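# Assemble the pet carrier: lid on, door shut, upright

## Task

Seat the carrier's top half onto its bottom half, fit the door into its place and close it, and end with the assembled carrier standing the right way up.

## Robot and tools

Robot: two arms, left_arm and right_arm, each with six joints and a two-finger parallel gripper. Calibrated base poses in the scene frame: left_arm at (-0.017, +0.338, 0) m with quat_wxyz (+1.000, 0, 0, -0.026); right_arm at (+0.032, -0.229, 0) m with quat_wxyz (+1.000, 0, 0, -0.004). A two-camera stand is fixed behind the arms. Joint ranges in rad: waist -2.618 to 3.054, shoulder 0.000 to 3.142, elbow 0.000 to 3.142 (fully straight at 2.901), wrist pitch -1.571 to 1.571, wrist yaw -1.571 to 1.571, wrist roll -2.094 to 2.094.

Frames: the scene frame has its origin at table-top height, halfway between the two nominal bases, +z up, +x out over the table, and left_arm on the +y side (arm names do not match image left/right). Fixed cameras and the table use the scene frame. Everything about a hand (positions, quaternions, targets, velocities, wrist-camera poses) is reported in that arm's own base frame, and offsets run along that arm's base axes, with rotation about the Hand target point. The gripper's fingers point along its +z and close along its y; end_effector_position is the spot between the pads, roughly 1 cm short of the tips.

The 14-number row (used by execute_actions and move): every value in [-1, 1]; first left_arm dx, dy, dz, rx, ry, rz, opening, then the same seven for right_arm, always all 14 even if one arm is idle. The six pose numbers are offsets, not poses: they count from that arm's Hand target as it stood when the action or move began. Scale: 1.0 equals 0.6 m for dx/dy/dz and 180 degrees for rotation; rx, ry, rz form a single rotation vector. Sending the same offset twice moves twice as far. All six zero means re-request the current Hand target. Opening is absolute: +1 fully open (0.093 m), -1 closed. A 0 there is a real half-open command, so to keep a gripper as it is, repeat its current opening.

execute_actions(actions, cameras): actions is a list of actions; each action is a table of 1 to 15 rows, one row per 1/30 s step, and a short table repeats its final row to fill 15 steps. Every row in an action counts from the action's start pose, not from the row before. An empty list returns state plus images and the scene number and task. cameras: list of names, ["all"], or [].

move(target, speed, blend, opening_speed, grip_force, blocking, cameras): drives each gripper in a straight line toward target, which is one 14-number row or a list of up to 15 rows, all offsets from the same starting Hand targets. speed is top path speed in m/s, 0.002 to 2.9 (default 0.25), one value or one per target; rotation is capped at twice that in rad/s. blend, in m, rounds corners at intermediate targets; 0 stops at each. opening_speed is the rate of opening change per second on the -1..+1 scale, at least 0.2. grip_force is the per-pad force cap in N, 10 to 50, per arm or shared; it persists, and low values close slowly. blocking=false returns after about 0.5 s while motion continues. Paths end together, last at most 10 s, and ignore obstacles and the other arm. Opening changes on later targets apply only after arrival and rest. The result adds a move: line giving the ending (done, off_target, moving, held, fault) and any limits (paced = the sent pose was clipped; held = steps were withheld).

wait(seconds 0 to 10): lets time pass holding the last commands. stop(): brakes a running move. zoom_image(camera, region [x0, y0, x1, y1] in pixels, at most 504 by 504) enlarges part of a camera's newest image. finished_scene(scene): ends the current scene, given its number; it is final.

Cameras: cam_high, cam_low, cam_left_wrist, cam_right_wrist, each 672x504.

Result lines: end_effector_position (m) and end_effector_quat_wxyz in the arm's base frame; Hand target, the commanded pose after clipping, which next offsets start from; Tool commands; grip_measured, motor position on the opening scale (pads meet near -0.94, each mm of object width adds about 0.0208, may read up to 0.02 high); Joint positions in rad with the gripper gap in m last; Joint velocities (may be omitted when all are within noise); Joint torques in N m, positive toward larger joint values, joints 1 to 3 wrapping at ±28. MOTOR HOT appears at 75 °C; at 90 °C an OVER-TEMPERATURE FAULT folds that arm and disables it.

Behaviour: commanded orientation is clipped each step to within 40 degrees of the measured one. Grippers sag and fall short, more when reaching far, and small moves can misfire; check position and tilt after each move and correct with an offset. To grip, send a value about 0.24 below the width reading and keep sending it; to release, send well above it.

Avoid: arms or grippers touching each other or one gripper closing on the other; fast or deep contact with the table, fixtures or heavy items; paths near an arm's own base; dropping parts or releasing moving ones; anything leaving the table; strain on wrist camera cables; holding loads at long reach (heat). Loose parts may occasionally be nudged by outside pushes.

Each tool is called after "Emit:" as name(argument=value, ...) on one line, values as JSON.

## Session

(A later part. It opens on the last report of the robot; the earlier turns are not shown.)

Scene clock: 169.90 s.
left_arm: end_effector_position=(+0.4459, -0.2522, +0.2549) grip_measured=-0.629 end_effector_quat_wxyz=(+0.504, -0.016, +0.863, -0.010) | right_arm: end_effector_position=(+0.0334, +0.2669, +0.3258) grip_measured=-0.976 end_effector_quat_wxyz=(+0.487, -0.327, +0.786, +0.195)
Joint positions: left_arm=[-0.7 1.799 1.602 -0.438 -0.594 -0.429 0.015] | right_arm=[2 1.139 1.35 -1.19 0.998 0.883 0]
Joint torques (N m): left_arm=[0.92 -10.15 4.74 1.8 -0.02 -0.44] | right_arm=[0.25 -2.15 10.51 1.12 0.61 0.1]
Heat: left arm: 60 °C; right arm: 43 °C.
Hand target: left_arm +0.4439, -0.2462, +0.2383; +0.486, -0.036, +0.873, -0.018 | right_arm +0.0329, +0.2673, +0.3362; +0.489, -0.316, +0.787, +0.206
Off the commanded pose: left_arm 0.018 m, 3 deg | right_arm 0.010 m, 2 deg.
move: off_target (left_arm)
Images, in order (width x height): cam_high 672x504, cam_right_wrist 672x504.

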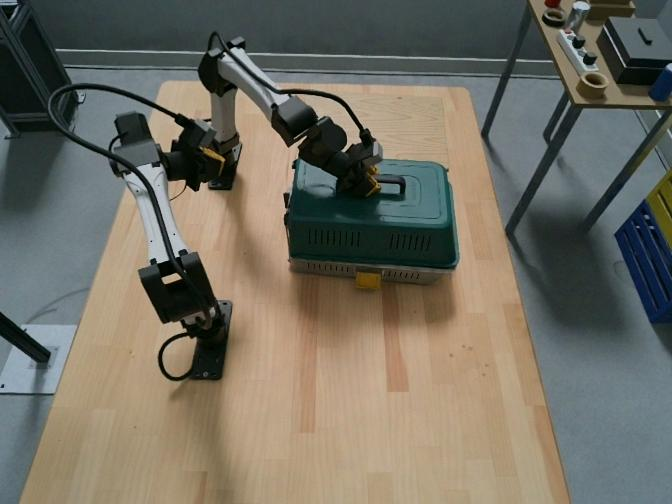

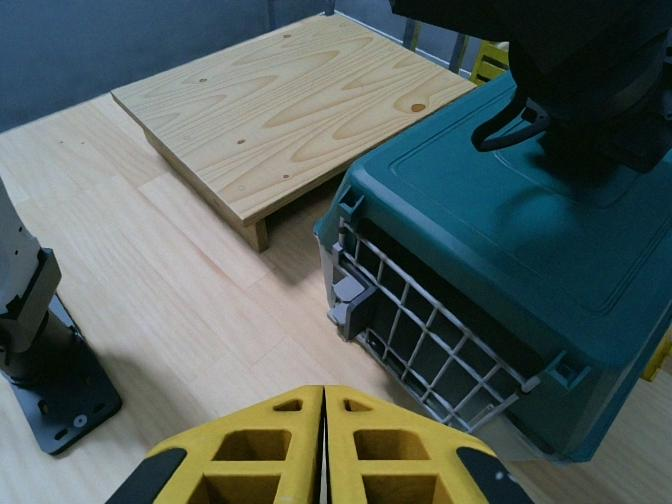

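Emit:
zoom_image(camera="cam_right_wrist", region=[300, 160, 400, 260])

Emit:
zoom_image(camera="cam_right_wrist", region=[490, 320, 610, 440])

Scaled by 5.040 from the camera's 672x504 image, which has a finer 960x720 frame.

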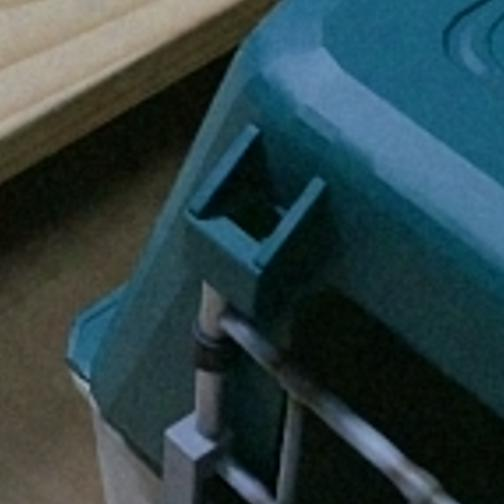

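Scaled by 4.200 from the camera's 672x504 image, which has a finer 960x720 frame.

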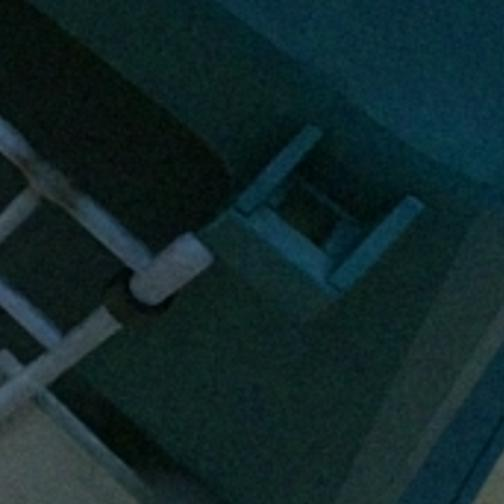

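Emit:
move(target=[[0.0,-0.0,0.0,-0.0,0.0,0,-1,0.1,0.105,-0.3,0,0,0,-1],[0,0,0,0,0,0,-1,0.19,0.135,-0.31,0,0,0,-1],[0.0,0.0,0.1,0,-0.035,0,-1,0.19,0.135,-0.31,0,0,0,-1]], cameras=["cam_right_wrist","cam_low"], speed=0.15, blend=[0.02,0,0])

Emit:
zoom_image(camera="cam_low", region=[200, 60, 540, 310])

Scene clock: 186.70 s.
left_arm: end_effector_position=(+0.4433, -0.2492, +0.2563) grip_measured=-0.629 end_effector_quat_wxyz=(+0.498, -0.007, +0.867, +0.001) | right_arm: end_effector_position=(+0.1473, +0.3431, +0.1486) grip_measured=-0.976 end_effector_quat_wxyz=(+0.486, -0.315, +0.792, +0.193)
Joint positions: left_arm=[-0.7 1.796 1.618 -0.479 -0.598 -0.416 0.015] | right_arm=[1.413 1.305 0.642 0.093 0.576 0.334 0]
Joint torques (N m): left_arm=[-0.17 -13.79 10.74 2.09 -0.48 0] | right_arm=[-0.51 -4.26 7.56 2.24 0.02 -0.14]
Heat: left arm: 59 °C; right arm: 46 °C.
Hand target: left_arm +0.4438, -0.2462, +0.2984; +0.534, -0.035, +0.845, -0.020 | right_arm +0.1469, +0.3482, +0.1502; +0.489, -0.316, +0.787, +0.206
Off the commanded pose: left_arm 0.042 m, 6 deg | right_arm 0.005 m, 2 deg.
move: off_target (left_arm)
Images, in order (width x height): cam_low 672x504, cam_right_wrist 672x504.

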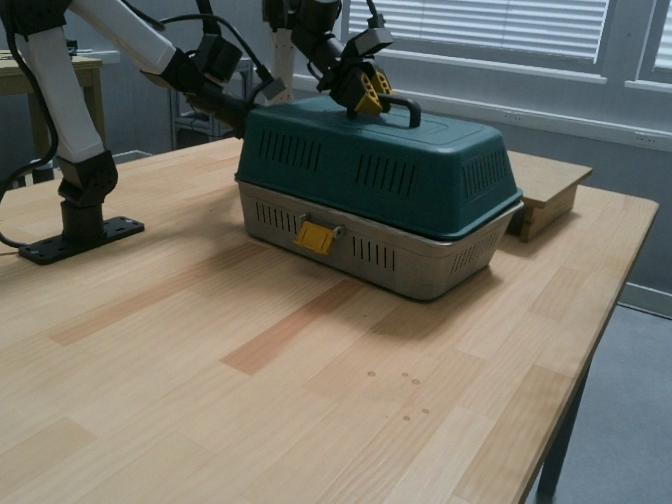

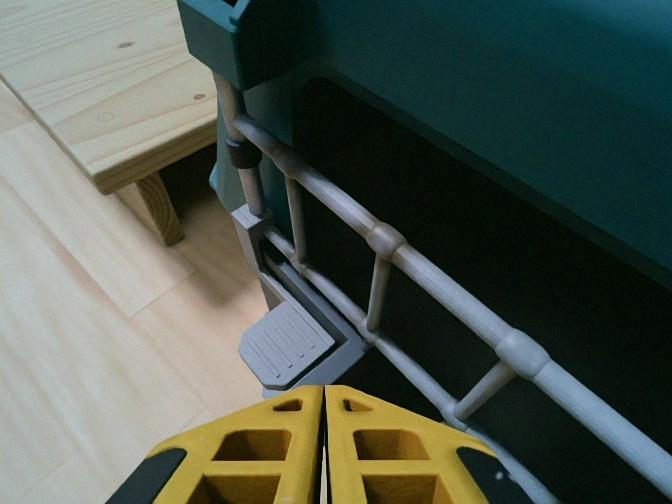

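Scaled by 1.482 from the camera's 672x504 image, which has a finer 960x720 frame.

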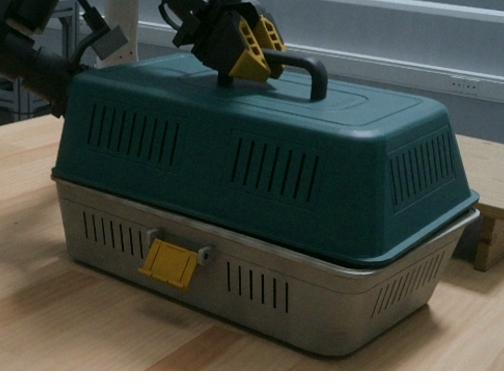

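Emit:
move(target=[[0.0,0.0,0.015,-0.0,0.0,0,-1,0,0,0,0,0,0,-1],[0.0,0.025,0.015,-0.0,0.0,0,-1,0,0,0,0,0,0,-1]], cameras=["cam_right_wrist","cam_low","cam_high"], speed=0.05)

Emit:
zoom_image(camera="cam_low", region=[200, 60, 540, 310])

Emit:
zoom_image(camera="cam_high", region=[240, 130, 480, 300])

Scene clock: 190.40 s.
left_arm: end_effector_position=(+0.4417, -0.2412, +0.2574) grip_measured=-0.629 end_effector_quat_wxyz=(+0.485, -0.004, +0.875, +0.006) | right_arm: end_effector_position=(+0.1467, +0.3447, +0.1499) grip_measured=-0.976 end_effector_quat_wxyz=(+0.487, -0.315, +0.790, +0.198)
Joint positions: left_arm=[-0.684 1.789 1.637 -0.533 -0.579 -0.413 0.015] | right_arm=[1.413 1.305 0.642 0.102 0.57 0.334 0]
Joint torques (N m): left_arm=[0.9 -16.1 8.5 2.39 -0.46 0.15] | right_arm=[-0.53 -4.26 7.51 2.18 0.09 -0.15]
Heat: left arm: 60 °C; right arm: 46 °C.
Hand target: left_arm +0.4438, -0.2312, +0.3072; +0.533, -0.035, +0.845, -0.020 | right_arm +0.1469, +0.3482, +0.1502; +0.489, -0.316, +0.787, +0.206
Off the commanded pose: left_arm 0.051 m, 8 deg | right_arm 0.004 m, 1 deg.
move: off_target (left_arm)
Images, in order (width x height): cam_high 672x504, cam_low 672x504, cam_right_wrist 672x504.

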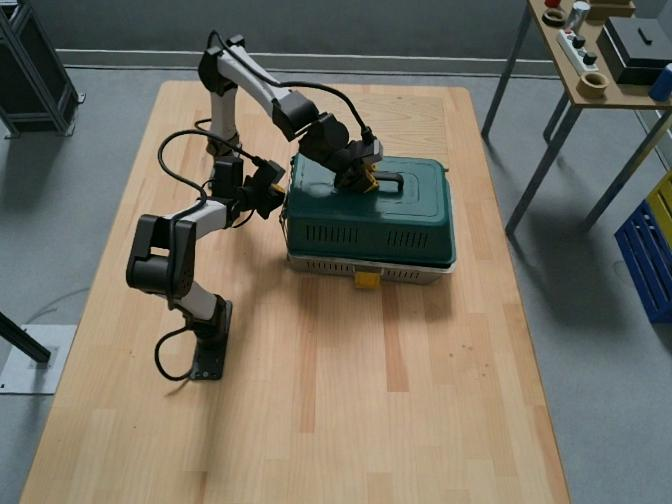

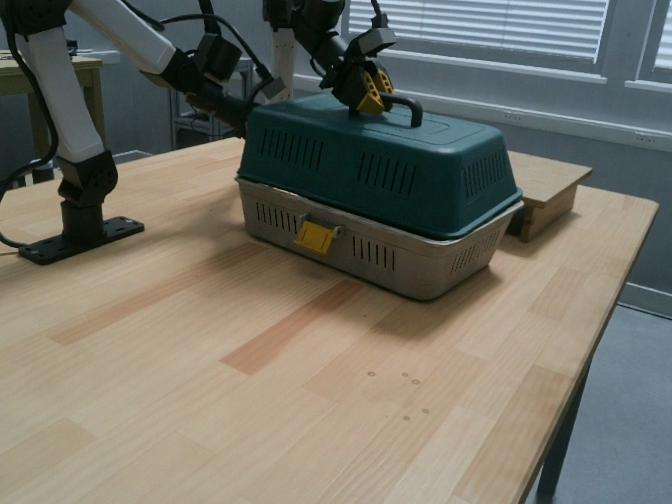

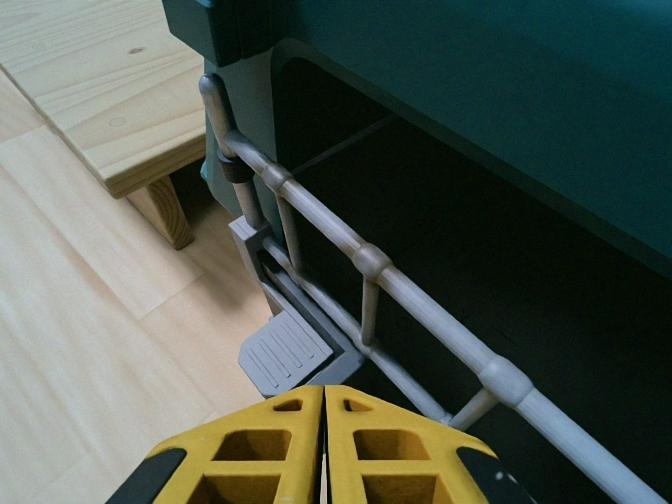

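Scaled by 1.482 from the camera's 672x504 image, which has a finer 960x720 frame.

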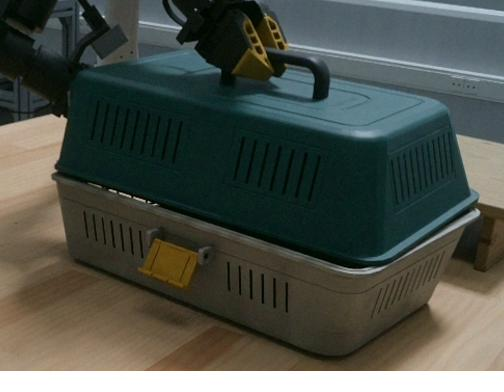

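Scaled by 2.100 from the camera's 672x504 image, which has a finer 960x720 frame.

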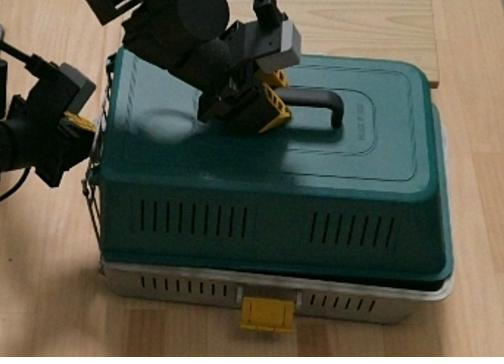

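Emit:
move(target=[[0.0,0.008,0.0,-0.0,0.0,0,-1,0.016,0,0,0,0,0,-1]], cameras=["cam_right_wrist"], speed=0.05)

Scene clock: 194.53 s.
left_arm: end_effector_position=(+0.4427, -0.2369, +0.2581) grip_measured=-0.629 end_effector_quat_wxyz=(+0.483, -0.005, +0.876, +0.004) | right_arm: end_effector_position=(+0.1537, +0.3465, +0.1502) grip_measured=-0.976 end_effector_quat_wxyz=(+0.486, -0.317, +0.789, +0.203)
Joint positions: left_arm=[-0.672 1.781 1.632 -0.535 -0.566 -0.408 0.015] | right_arm=[1.381 1.312 0.642 0.126 0.532 0.311 0]
Joint torques (N m): left_arm=[0.84 -16.31 7.82 2.48 -0.5 0.11] | right_arm=[-1.1 -4.27 7.72 2.13 0.12 -0.16]
Heat: left arm: 61 °C; right arm: 46 °C.
Hand target: left_arm +0.4439, -0.2264, +0.3072; +0.533, -0.035, +0.845, -0.020 | right_arm +0.1566, +0.3482, +0.1502; +0.489, -0.316, +0.787, +0.206
Off the commanded pose: left_arm 0.050 m, 8 deg | right_arm 0.003 m, 1 deg.
move: off_target (left_arm)
Images, in order (width x height): cam_right_wrist 672x504.

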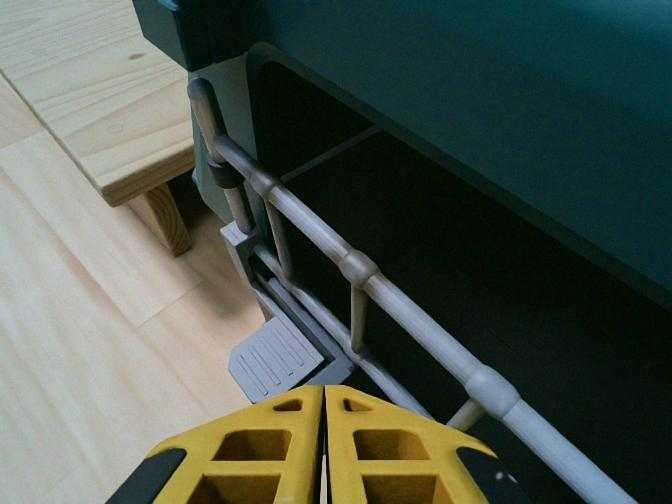

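Emit:
move(target=[[0.0,0.0,0.0,-0.0,0.0,0,-1,0.01,0,0,0,0,0,-1],[0.0,0.0,-0.05,-0.0,0.01,0,-1,0.01,0,0,0,0,0,-1]], cameras=["cam_right_wrist","cam_low"], speed=0.05)

Emit:
zoom_image(camera="cam_low", region=[200, 60, 540, 310])

Scene clock: 200.50 s.
left_arm: end_effector_position=(+0.4442, -0.2330, +0.2561) grip_measured=-0.629 end_effector_quat_wxyz=(+0.496, -0.010, +0.868, -0.002) | right_arm: end_effector_position=(+0.1572, +0.3482, +0.1505) grip_measured=-0.976 end_effector_quat_wxyz=(+0.484, -0.320, +0.787, +0.209)
Joint positions: left_arm=[-0.664 1.757 1.569 -0.457 -0.565 -0.399 0.015] | right_arm=[1.36 1.316 0.642 0.142 0.501 0.297 0]
Joint torques (N m): left_arm=[0.65 -13.41 6.39 2.3 -0.34 -0.06] | right_arm=[-1.39 -4.18 7.9 2.11 0.21 -0.14]
Heat: left arm: 63 °C; right arm: 46 °C.
Hand target: left_arm +0.4439, -0.2263, +0.2772; +0.520, -0.035, +0.853, -0.019 | right_arm +0.1625, +0.3482, +0.1500; +0.488, -0.316, +0.787, +0.205
Off the commanded pose: left_arm 0.022 m, 5 deg | right_arm 0.005 m, 1 deg.
move: off_target (left_arm)
Images, in order (width x height): cam_low 672x504, cam_right_wrist 672x504.

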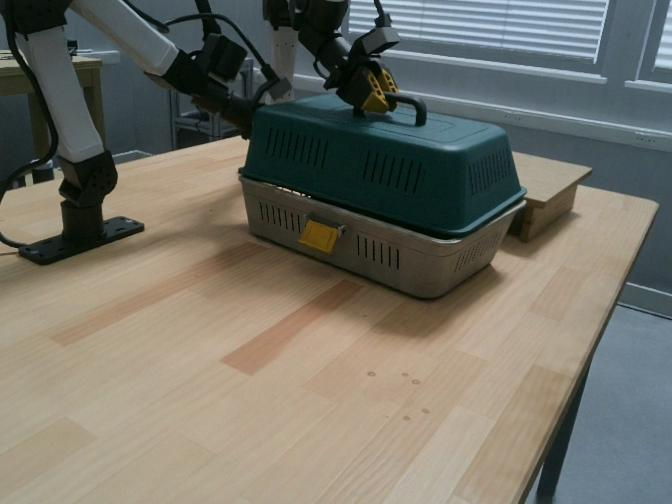

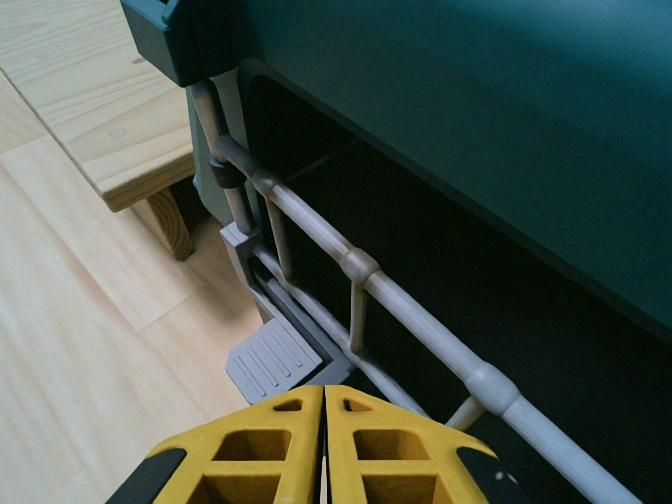

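Scaled by 1.482 from the camera's 672x504 image, which has a finer 960x720 frame.

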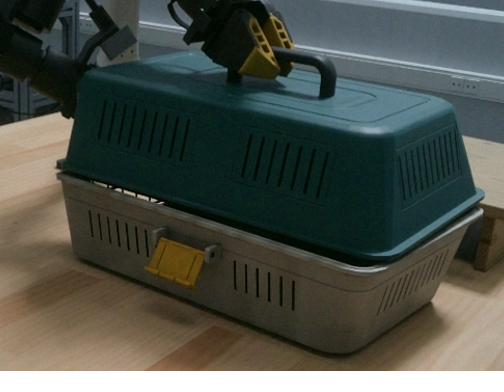

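Emit:
move(target=[[0.0,0.0,-0.05,-0.0,0.01,0,-1,-0.004,0,0,0,0,0,-1]], cameras=["cam_right_wrist","cam_low"], speed=0.05)

Emit:
zoom_image(camera="cam_low", region=[200, 60, 540, 310])

Scene clock: 204.47 s.
left_arm: end_effector_position=(+0.4447, -0.2323, +0.2549) grip_measured=-0.629 end_effector_quat_wxyz=(+0.512, -0.016, +0.859, -0.011) | right_arm: end_effector_position=(+0.1572, +0.3482, +0.1505) grip_measured=-0.976 end_effector_quat_wxyz=(+0.484, -0.320, +0.787, +0.209)
Joint positions: left_arm=[-0.664 1.734 1.505 -0.369 -0.571 -0.393 0.015] | right_arm=[1.36 1.316 0.642 0.142 0.501 0.297 0]
Joint torques (N m): left_arm=[0.99 -10.04 5.09 2.03 -0.13 -0.27] | right_arm=[-0.53 -4.37 7.8 2.06 0.29 -0.09]
Heat: left arm: 63 °C; right arm: 46 °C.
Hand target: left_arm +0.4439, -0.2263, +0.2473; +0.507, -0.036, +0.861, -0.019 | right_arm +0.1601, +0.3482, +0.1500; +0.488, -0.316, +0.787, +0.205
Off the commanded pose: left_arm 0.010 m, 3 deg | right_arm 0.003 m, 1 deg.
move: off_target (left_arm)
Images, in order (width x height): cam_low 672x504, cam_right_wrist 672x504.

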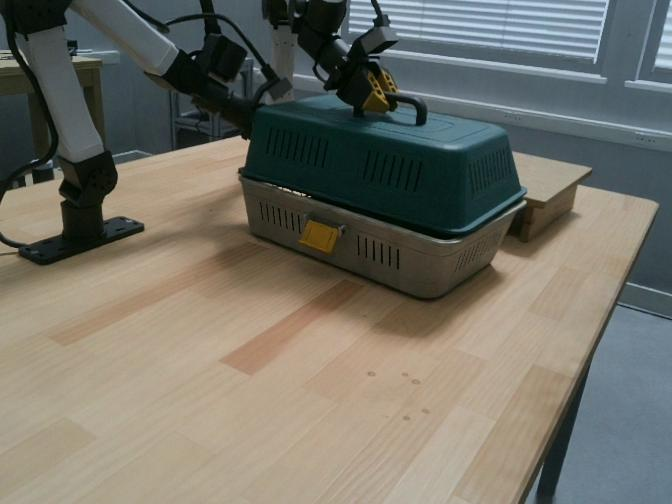

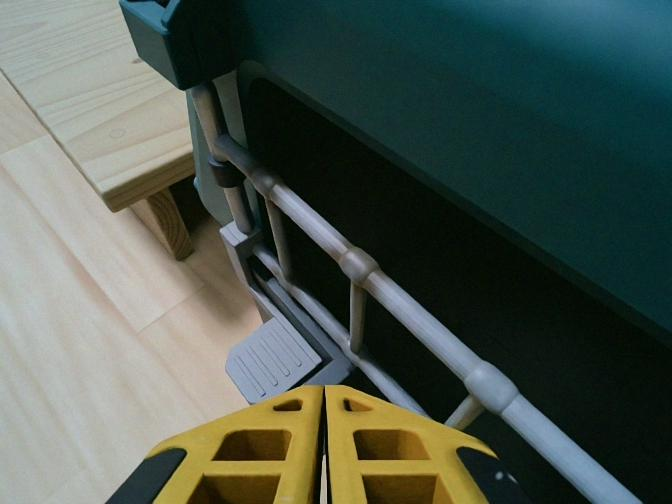

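Scaled by 1.482 from the camera's 672x504 image, which has a finer 960x720 frame.

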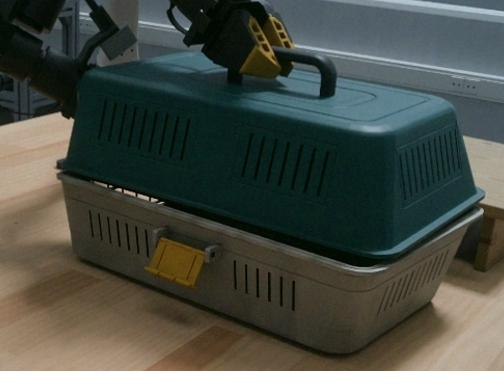

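Emit:
move(target=[[0.0,-0.0,0.0,-0.0,0.0,0,-1,-0.1,-0.03,0.02,0,0,0,-1],[0,0,0,0,0,0,-1,-0.2,-0.135,0.3,0,0,0,-1]], cameras=["cam_right_wrist","cam_high"], speed=0.2, blend=[0.02,0])

Emit:
zoom_image(camera="cam_right_wrist", region=[250, 100, 672, 480])

Emit:
zoom_image(camera="cam_high", region=[240, 130, 480, 300])

Scene clock: 209.90 s.
left_arm: end_effector_position=(+0.4447, -0.2323, +0.2542) grip_measured=-0.629 end_effector_quat_wxyz=(+0.513, -0.014, +0.858, -0.010) | right_arm: end_effector_position=(+0.0406, +0.2669, +0.3210) grip_measured=-0.976 end_effector_quat_wxyz=(+0.487, -0.326, +0.786, +0.196)
Joint positions: left_arm=[-0.664 1.734 1.502 -0.366 -0.571 -0.388 0.015] | right_arm=[1.963 1.106 1.302 -1.125 0.976 0.828 0]
Joint torques (N m): left_arm=[0.84 -10.25 5.35 2.02 -0.17 -0.33] | right_arm=[0.23 -1.91 10.24 1.19 0.58 0.09]
Heat: left arm: 62 °C; right arm: 47 °C.
Hand target: left_arm +0.4439, -0.2263, +0.2473; +0.507, -0.036, +0.861, -0.019 | right_arm +0.0402, +0.2671, +0.3302; +0.489, -0.316, +0.787, +0.206
Off the commanded pose: left_arm 0.009 m, 3 deg | right_arm 0.009 m, 2 deg.
move: off_target (left_arm)
Images, in order (width x height): cam_high 672x504, cam_right_wrist 672x504.

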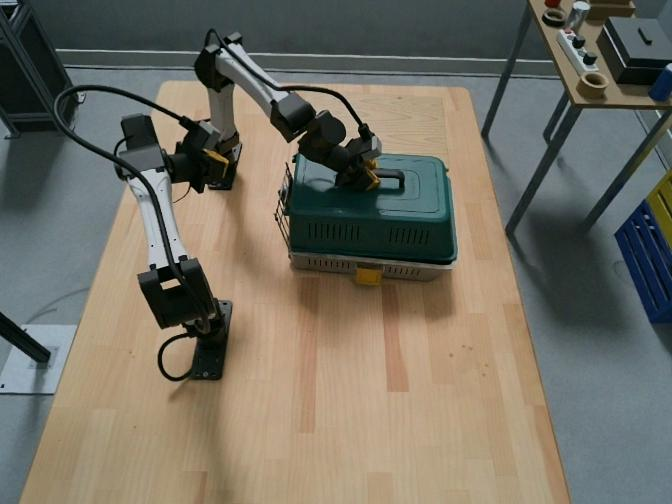

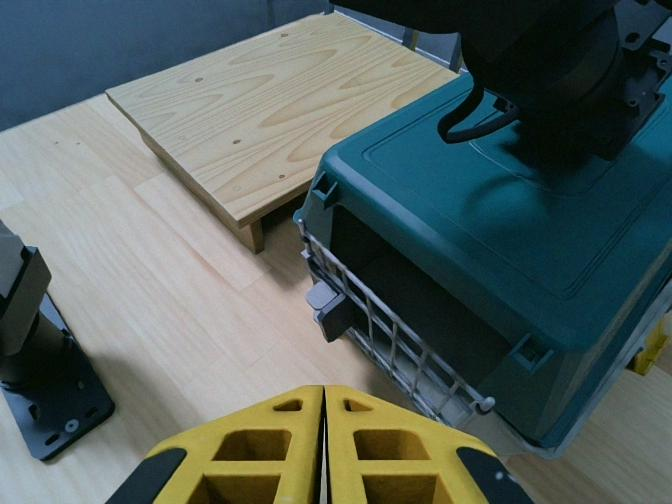

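Scaled by 1.194 from the camera's 672x504 image, which has a finer 960x720 frame.

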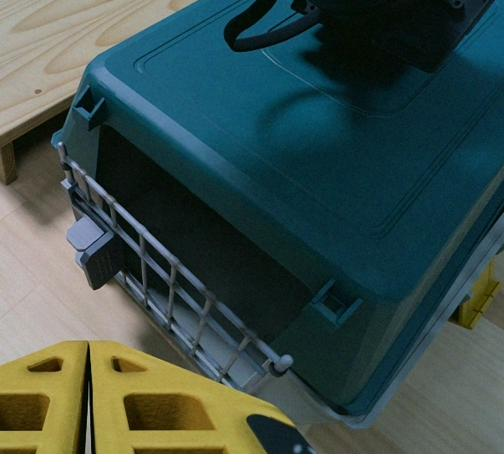

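Scaled by 2.100 from the camera's 672x504 image, which has a finer 960x720 frame.

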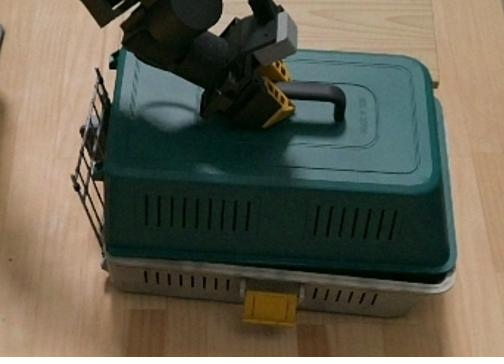

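Emit:
zoom_image(camera="cam_right_wrist", region=[290, 200, 410, 320])

Emit:
zoom_image(camera="cam_right_wrist", region=[400, 350, 560, 470])

Scaled by 4.200 from the camera's 672x504 image, which has a finer 960x720 frame.

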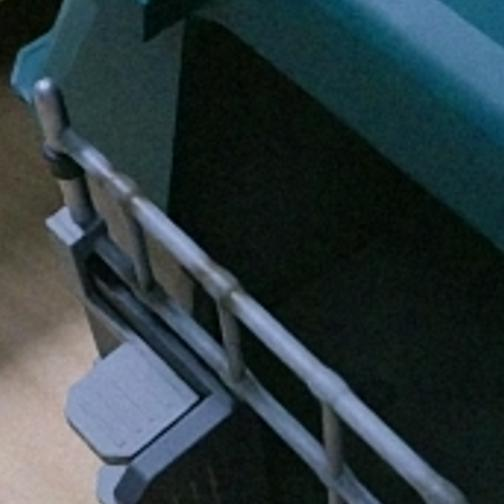

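Scaled by 3.150 from the camera's 672x504 image, which has a finer 960x720 frame.

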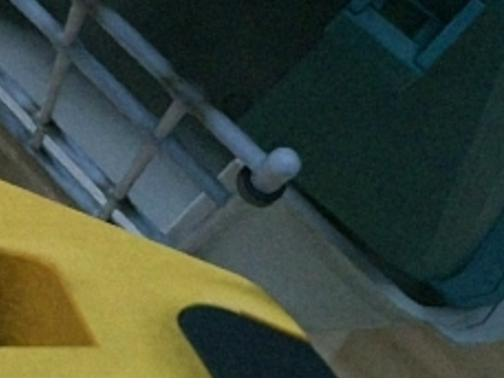

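Emit:
move(target=[[0.0,-0.0,0.11,-0.0,-0.015,0,-1,0,0,0,0,0,0,-1],[0.004,-0.019,0.17,0,-0.018,0,-1,0,0,0,0,0,0,-1]], cameras=["cam_right_wrist","cam_high","cam_low"], speed=0.1)

Emit:
zoom_image(camera="cam_right_wrist", region=[250, 100, 672, 480])

Emit:
zoom_image(camera="cam_high", region=[240, 130, 480, 300])

Scene clock: 233.40 s.
left_arm: end_effector_position=(+0.4357, -0.2337, +0.3046) grip_measured=-0.629 end_effector_quat_wxyz=(+0.475, +0.000, +0.880, +0.007) | right_arm: end_effector_position=(+0.0406, +0.2668, +0.3209) grip_measured=-0.976 end_effector_quat_wxyz=(+0.487, -0.326, +0.786, +0.196)
Joint positions: left_arm=[-0.674 1.8 1.858 -0.761 -0.56 -0.408 0.015] | right_arm=[1.963 1.106 1.302 -1.126 0.976 0.828 0]
Joint torques (N m): left_arm=[-0.54 -11 11.81 2.63 -0.61 0] | right_arm=[0.25 -1.91 10.26 1.2 0.59 0.09]
Heat: left arm: 60 °C; right arm: 46 °C.
Hand target: left_arm +0.4463, -0.2379, +0.3492; +0.531, -0.035, +0.847, -0.020 | right_arm +0.0402, +0.2671, +0.3302; +0.489, -0.316, +0.787, +0.206
Off the commanded pose: left_arm 0.046 m, 9 deg | right_arm 0.009 m, 2 deg.
move: off_target (left_arm)
Images, in order (width x height): cam_high 672x504, cam_low 672x504, cam_right_wrist 672x504.

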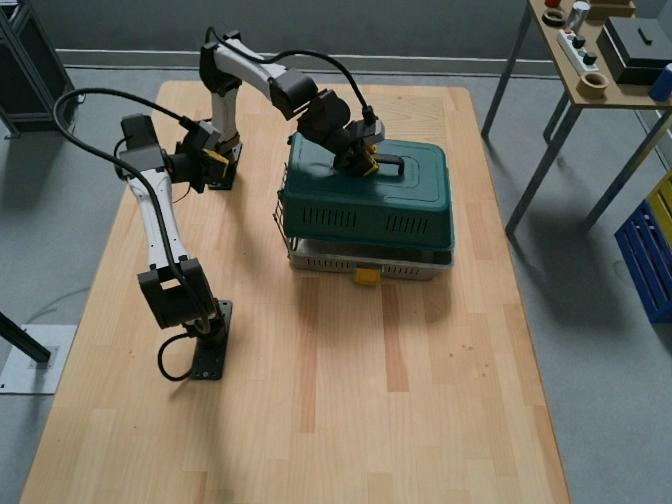

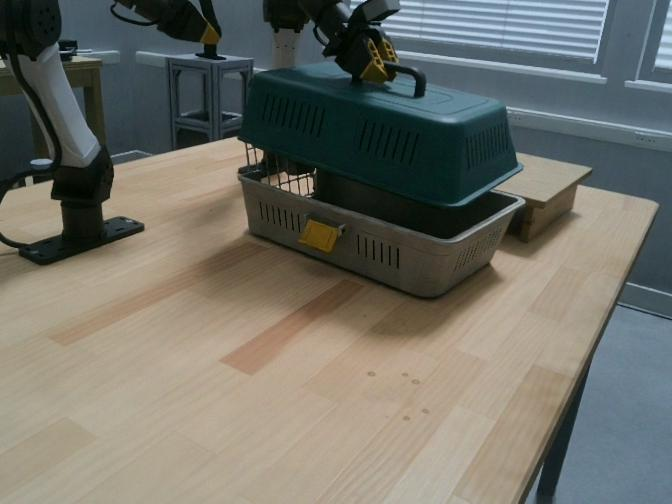

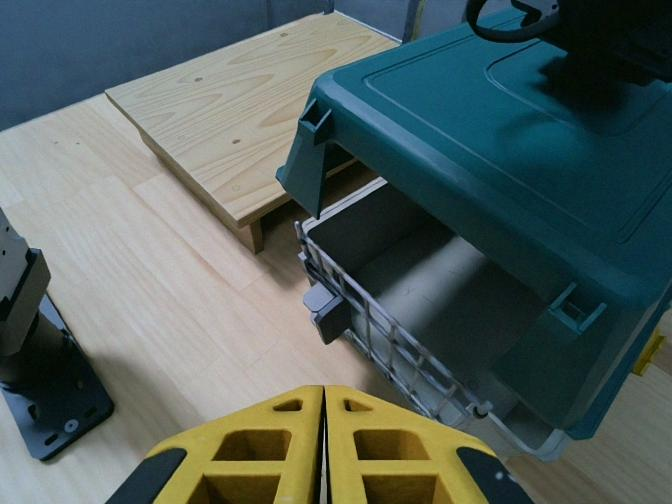

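Scaled by 1.194 from the camera's 672x504 image, which has a finer 960x720 frame.

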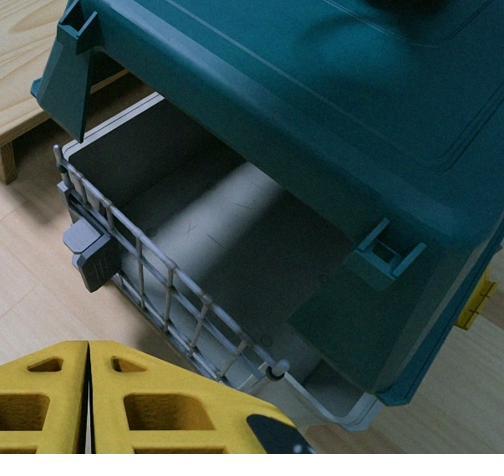

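Scaled by 2.100 from the camera's 672x504 image, which has a finer 960x720 frame.

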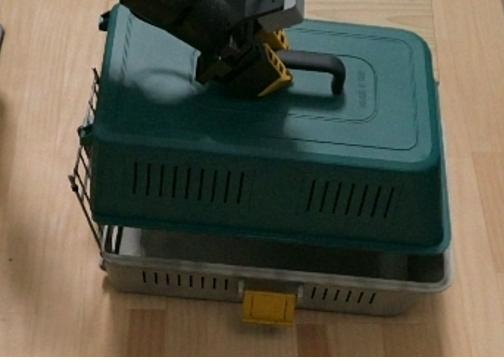

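Emit:
move(target=[[0.0,-0.0,0.0,-0.0,0.0,0,-1,-0.0,0.12,-0.12,-0.0014,-0.007,-0.1,1],[0,0,0,0,0,0,-1,0.05,0.163,-0.29,-0.0014,-0.007,-0.1464,1]], cameras=["cam_right_wrist","cam_high"], speed=0.2, blend=[0.02,0])

Scene clock: 241.80 s.
left_arm: end_effector_position=(+0.4356, -0.2337, +0.3044) grip_measured=-0.629 end_effector_quat_wxyz=(+0.475, +0.000, +0.880, +0.007) | right_arm: end_effector_position=(+0.0686, +0.3644, +0.1553) grip_measured=+1.000 end_effector_quat_wxyz=(+0.526, -0.143, +0.835, +0.075)
Joint positions: left_arm=[-0.674 1.8 1.858 -0.762 -0.56 -0.409 0.015] | right_arm=[1.805 1.773 1.25 -0.89 1.115 1.367 0.093]
Joint torques (N m): left_arm=[-0.43 -11.02 11.58 2.63 -0.67 -0.04] | right_arm=[-0.4 -9.13 6.08 0.7 0.76 0.08]
Heat: left arm: 60 °C; right arm: 46 °C.
Hand target: left_arm +0.4463, -0.2379, +0.3492; +0.531, -0.035, +0.847, -0.020 | right_arm +0.0702, +0.3648, +0.1561; +0.530, -0.132, +0.833, +0.084
Off the commanded pose: left_arm 0.046 m, 9 deg | right_arm 0.002 m, 2 deg.
move: off_target (left_arm)
Images, in order (width x height): cam_high 672x504, cam_right_wrist 672x504.

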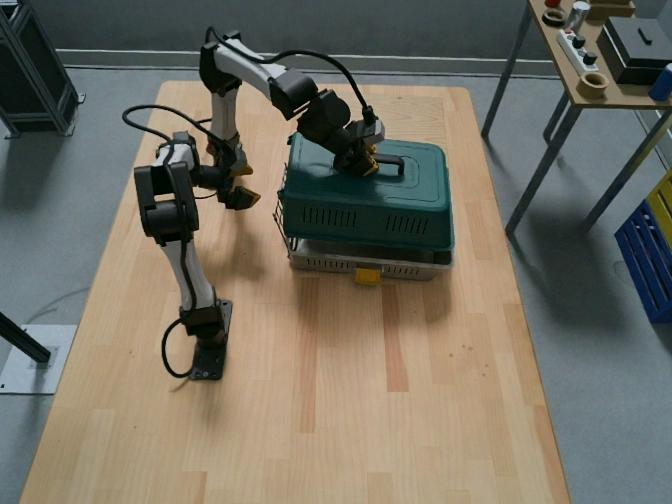

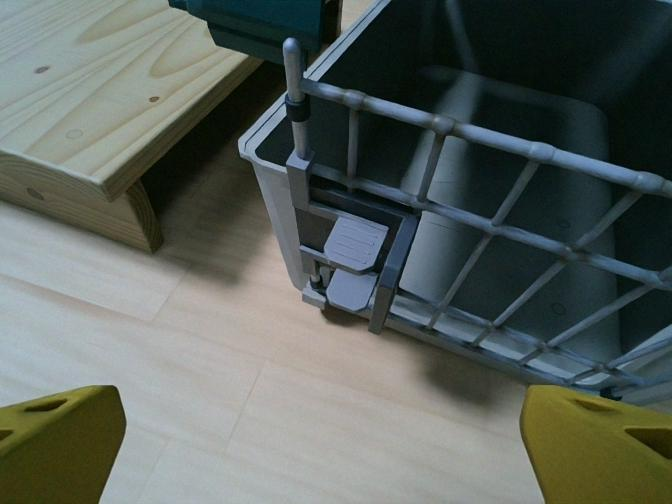

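Emit:
move(target=[[0,0,0,0,0,0,-1,0.117,0.028,-0.028,0,0,0,1]], cameras=["cam_right_wrist","cam_high"], speed=0.08)

Scene clock: 252.73 s.
left_arm: end_effector_position=(+0.4354, -0.2331, +0.3040) grip_measured=-0.629 end_effector_quat_wxyz=(+0.474, +0.000, +0.880, +0.008) | right_arm: end_effector_position=(+0.1391, +0.3823, +0.1312) grip_measured=+1.000 end_effector_quat_wxyz=(+0.530, -0.139, +0.834, +0.069)
Joint positions: left_arm=[-0.674 1.8 1.858 -0.765 -0.562 -0.41 0.015] | right_arm=[1.59 1.769 1.101 -0.383 1.054 0.952 0.093]
Joint torques (N m): left_arm=[-0.4 -11.04 11.66 2.65 -0.66 -0.02] | right_arm=[-0.62 -11.99 6.12 1.32 0.49 -0.14]
Heat: left arm: 62 °C; right arm: 45 °C.
Hand target: left_arm +0.4463, -0.2379, +0.3492; +0.531, -0.035, +0.847, -0.020 | right_arm +0.1404, +0.3817, +0.1392; +0.530, -0.132, +0.833, +0.084
Off the commanded pose: left_arm 0.047 m, 9 deg | right_arm 0.008 m, 2 deg.
move: off_target (left_arm)
Images, in order (width x height): cam_high 672x504, cam_right_wrist 672x504.

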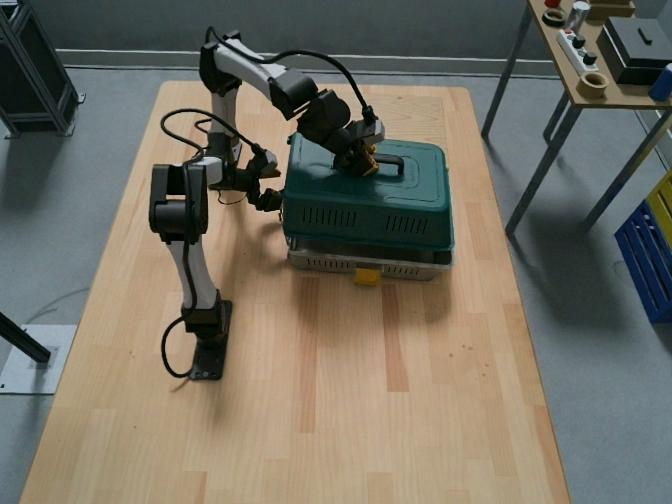

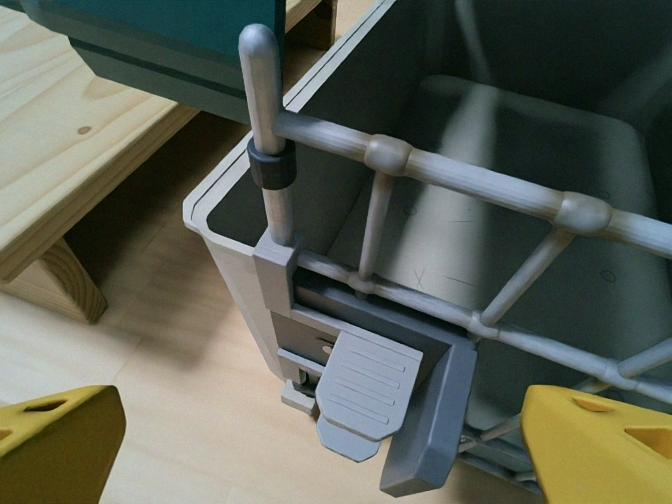

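Emit:
move(target=[[0,0,0,0,0,0,-1,0.004,-0.014,0.0,0,0,0,1],[0,0,0,0,0,0,-1,0.004,-0.014,0.0,0,0,0,-1]], cameras=["cam_right_wrist","cam_high"], speed=0.08, grip_force=[50, 20], opening_speed=0.5)

Scene clock: 263.57 s.
left_arm: end_effector_position=(+0.4354, -0.2331, +0.3040) grip_measured=-0.629 end_effector_quat_wxyz=(+0.474, +0.000, +0.880, +0.008) | right_arm: end_effector_position=(+0.1415, +0.3743, +0.1314) grip_measured=-0.250 end_effector_quat_wxyz=(+0.529, -0.139, +0.834, +0.070)
Joint positions: left_arm=[-0.674 1.8 1.858 -0.765 -0.562 -0.41 0.015] | right_arm=[1.582 1.736 1.061 -0.363 1.046 0.939 0.033]
Joint torques (N m): left_arm=[-0.39 -11.19 11.75 2.61 -0.65 -0.01] | right_arm=[-0.59 -11.55 6.11 1.32 0.52 -0.15]
Heat: left arm: 63 °C; right arm: 45 °C.
Hand target: left_arm +0.4463, -0.2379, +0.3492; +0.531, -0.035, +0.847, -0.020 | right_arm +0.1428, +0.3733, +0.1392; +0.530, -0.132, +0.833, +0.084
Off the commanded pose: left_arm 0.047 m, 9 deg | right_arm 0.008 m, 2 deg.
grip_force (N): 50, 20
move: off_target (left_arm)
Images, in order (width x height): cam_high 672x504, cam_right_wrist 672x504.

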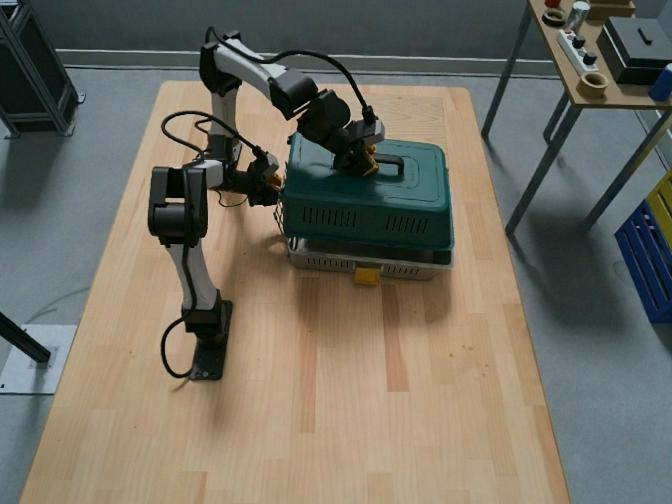

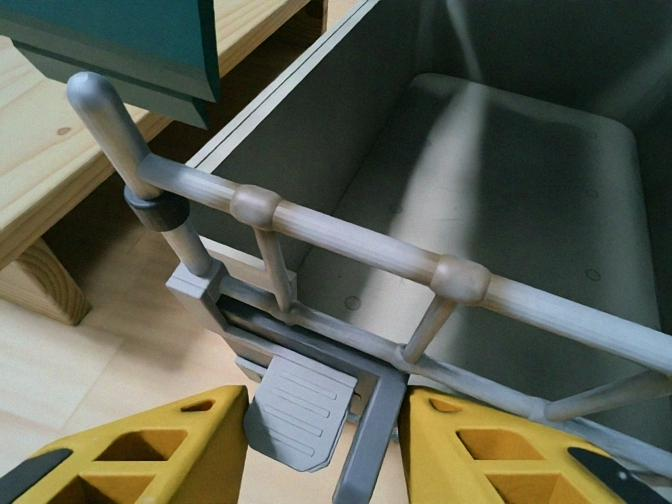

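Emit:
move(target=[[0,0,0,0,0,0,-1,0.04,0.0,0.0,0,0,0,-1]], cameras=["cam_right_wrist"], speed=0.06)

Scene clock: 266.37 s.
left_arm: end_effector_position=(+0.4368, -0.2338, +0.3063) grip_measured=-0.629 end_effector_quat_wxyz=(+0.479, -0.002, +0.878, +0.006) | right_arm: end_effector_position=(+0.1616, +0.3744, +0.1316) grip_measured=-0.263 end_effector_quat_wxyz=(+0.528, -0.142, +0.834, +0.070)
Joint positions: left_arm=[-0.674 1.8 1.858 -0.752 -0.565 -0.41 0.015] | right_arm=[1.521 1.721 1.03 -0.257 1.009 0.831 0.033]
Joint torques (N m): left_arm=[-0.5 -10.82 11.93 2.58 -0.65 0.01] | right_arm=[-1.63 -11.23 6.23 1.55 0.43 -0.2]
Heat: left arm: 64 °C; right arm: 44 °C.
Hand target: left_arm +0.4463, -0.2379, +0.3492; +0.531, -0.035, +0.847, -0.020 | right_arm +0.1668, +0.3733, +0.1394; +0.531, -0.131, +0.833, +0.084
Off the commanded pose: left_arm 0.044 m, 8 deg | right_arm 0.009 m, 2 deg.
grip_force (N): 50, 20
move: off_target (left_arm)
Images, in order (width x height): cam_right_wrist 672x504.

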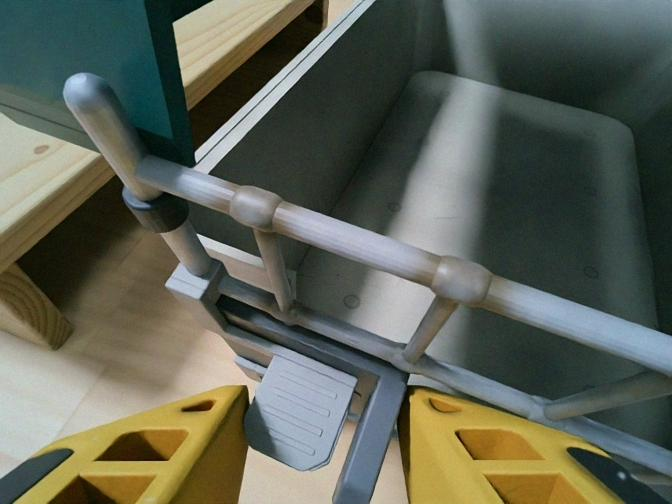

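Emit:
move(target=[[0,0,0,0,0,0,-1,0.0,0.0,0.0,0,0.05,0,-1]], cameras=["cam_right_wrist","cam_high","cam_low"], speed=0.06)

Emit:
zoom_image(camera="cam_high", region=[240, 130, 480, 300])

Scene clock: 277.73 s.
left_arm: end_effector_position=(+0.4387, -0.2352, +0.3093) grip_measured=-0.629 end_effector_quat_wxyz=(+0.485, -0.005, +0.874, +0.002) | right_arm: end_effector_position=(+0.1643, +0.3702, +0.1317) grip_measured=-0.267 end_effector_quat_wxyz=(+0.477, -0.144, +0.864, +0.072)
Joint positions: left_arm=[-0.674 1.8 1.858 -0.735 -0.566 -0.41 0.015] | right_arm=[1.482 1.696 1.087 -0.406 0.891 0.882 0.032]
Joint torques (N m): left_arm=[-0.36 -10.63 11.99 2.42 -0.64 0.01] | right_arm=[-1.72 -10.25 9.52 1.09 0.08 0.24]
Heat: left arm: 65 °C; right arm: 45 °C.
Hand target: left_arm +0.4462, -0.2379, +0.3492; +0.531, -0.035, +0.847, -0.020 | right_arm +0.1669, +0.3733, +0.1393; +0.464, -0.124, +0.872, +0.094
Off the commanded pose: left_arm 0.041 m, 7 deg | right_arm 0.009 m, 4 deg.
grip_force (N): 50, 20
move: off_target (left_arm, right_arm)
Images, in order (width x height): cam_high 672x504, cam_low 672x504, cam_right_wrist 672x504.

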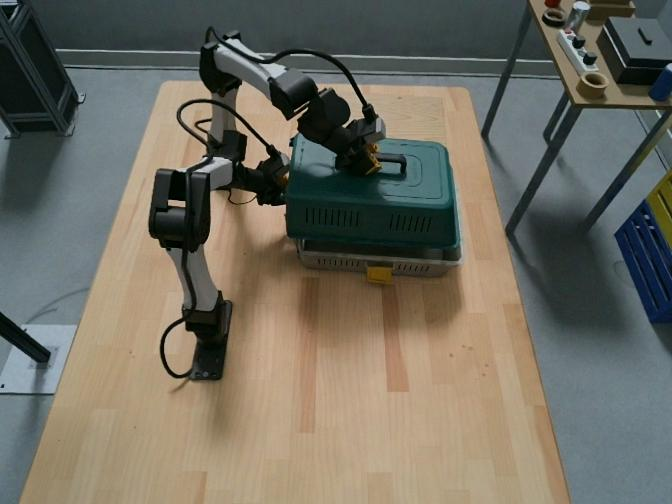

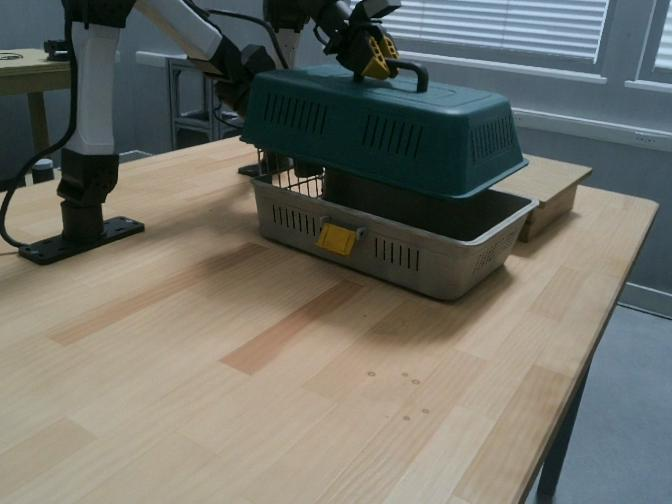

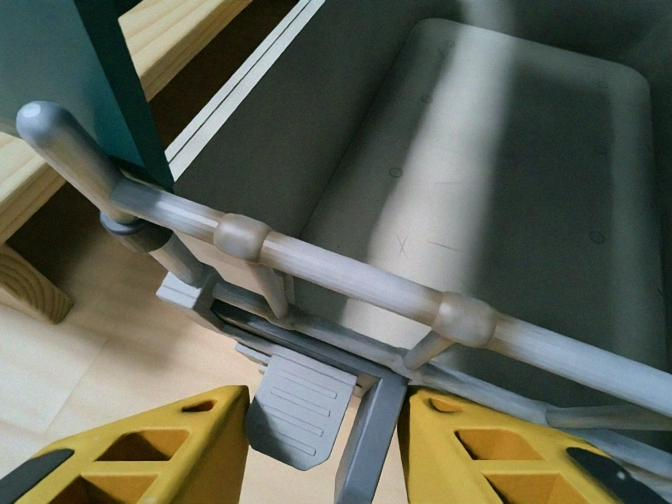

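Scaled by 2.100 from the camera's 672x504 image, which has a finer 960x720 frame.

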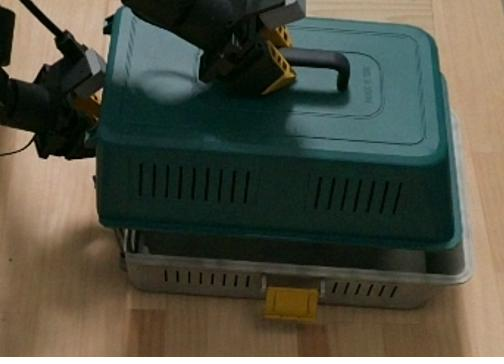

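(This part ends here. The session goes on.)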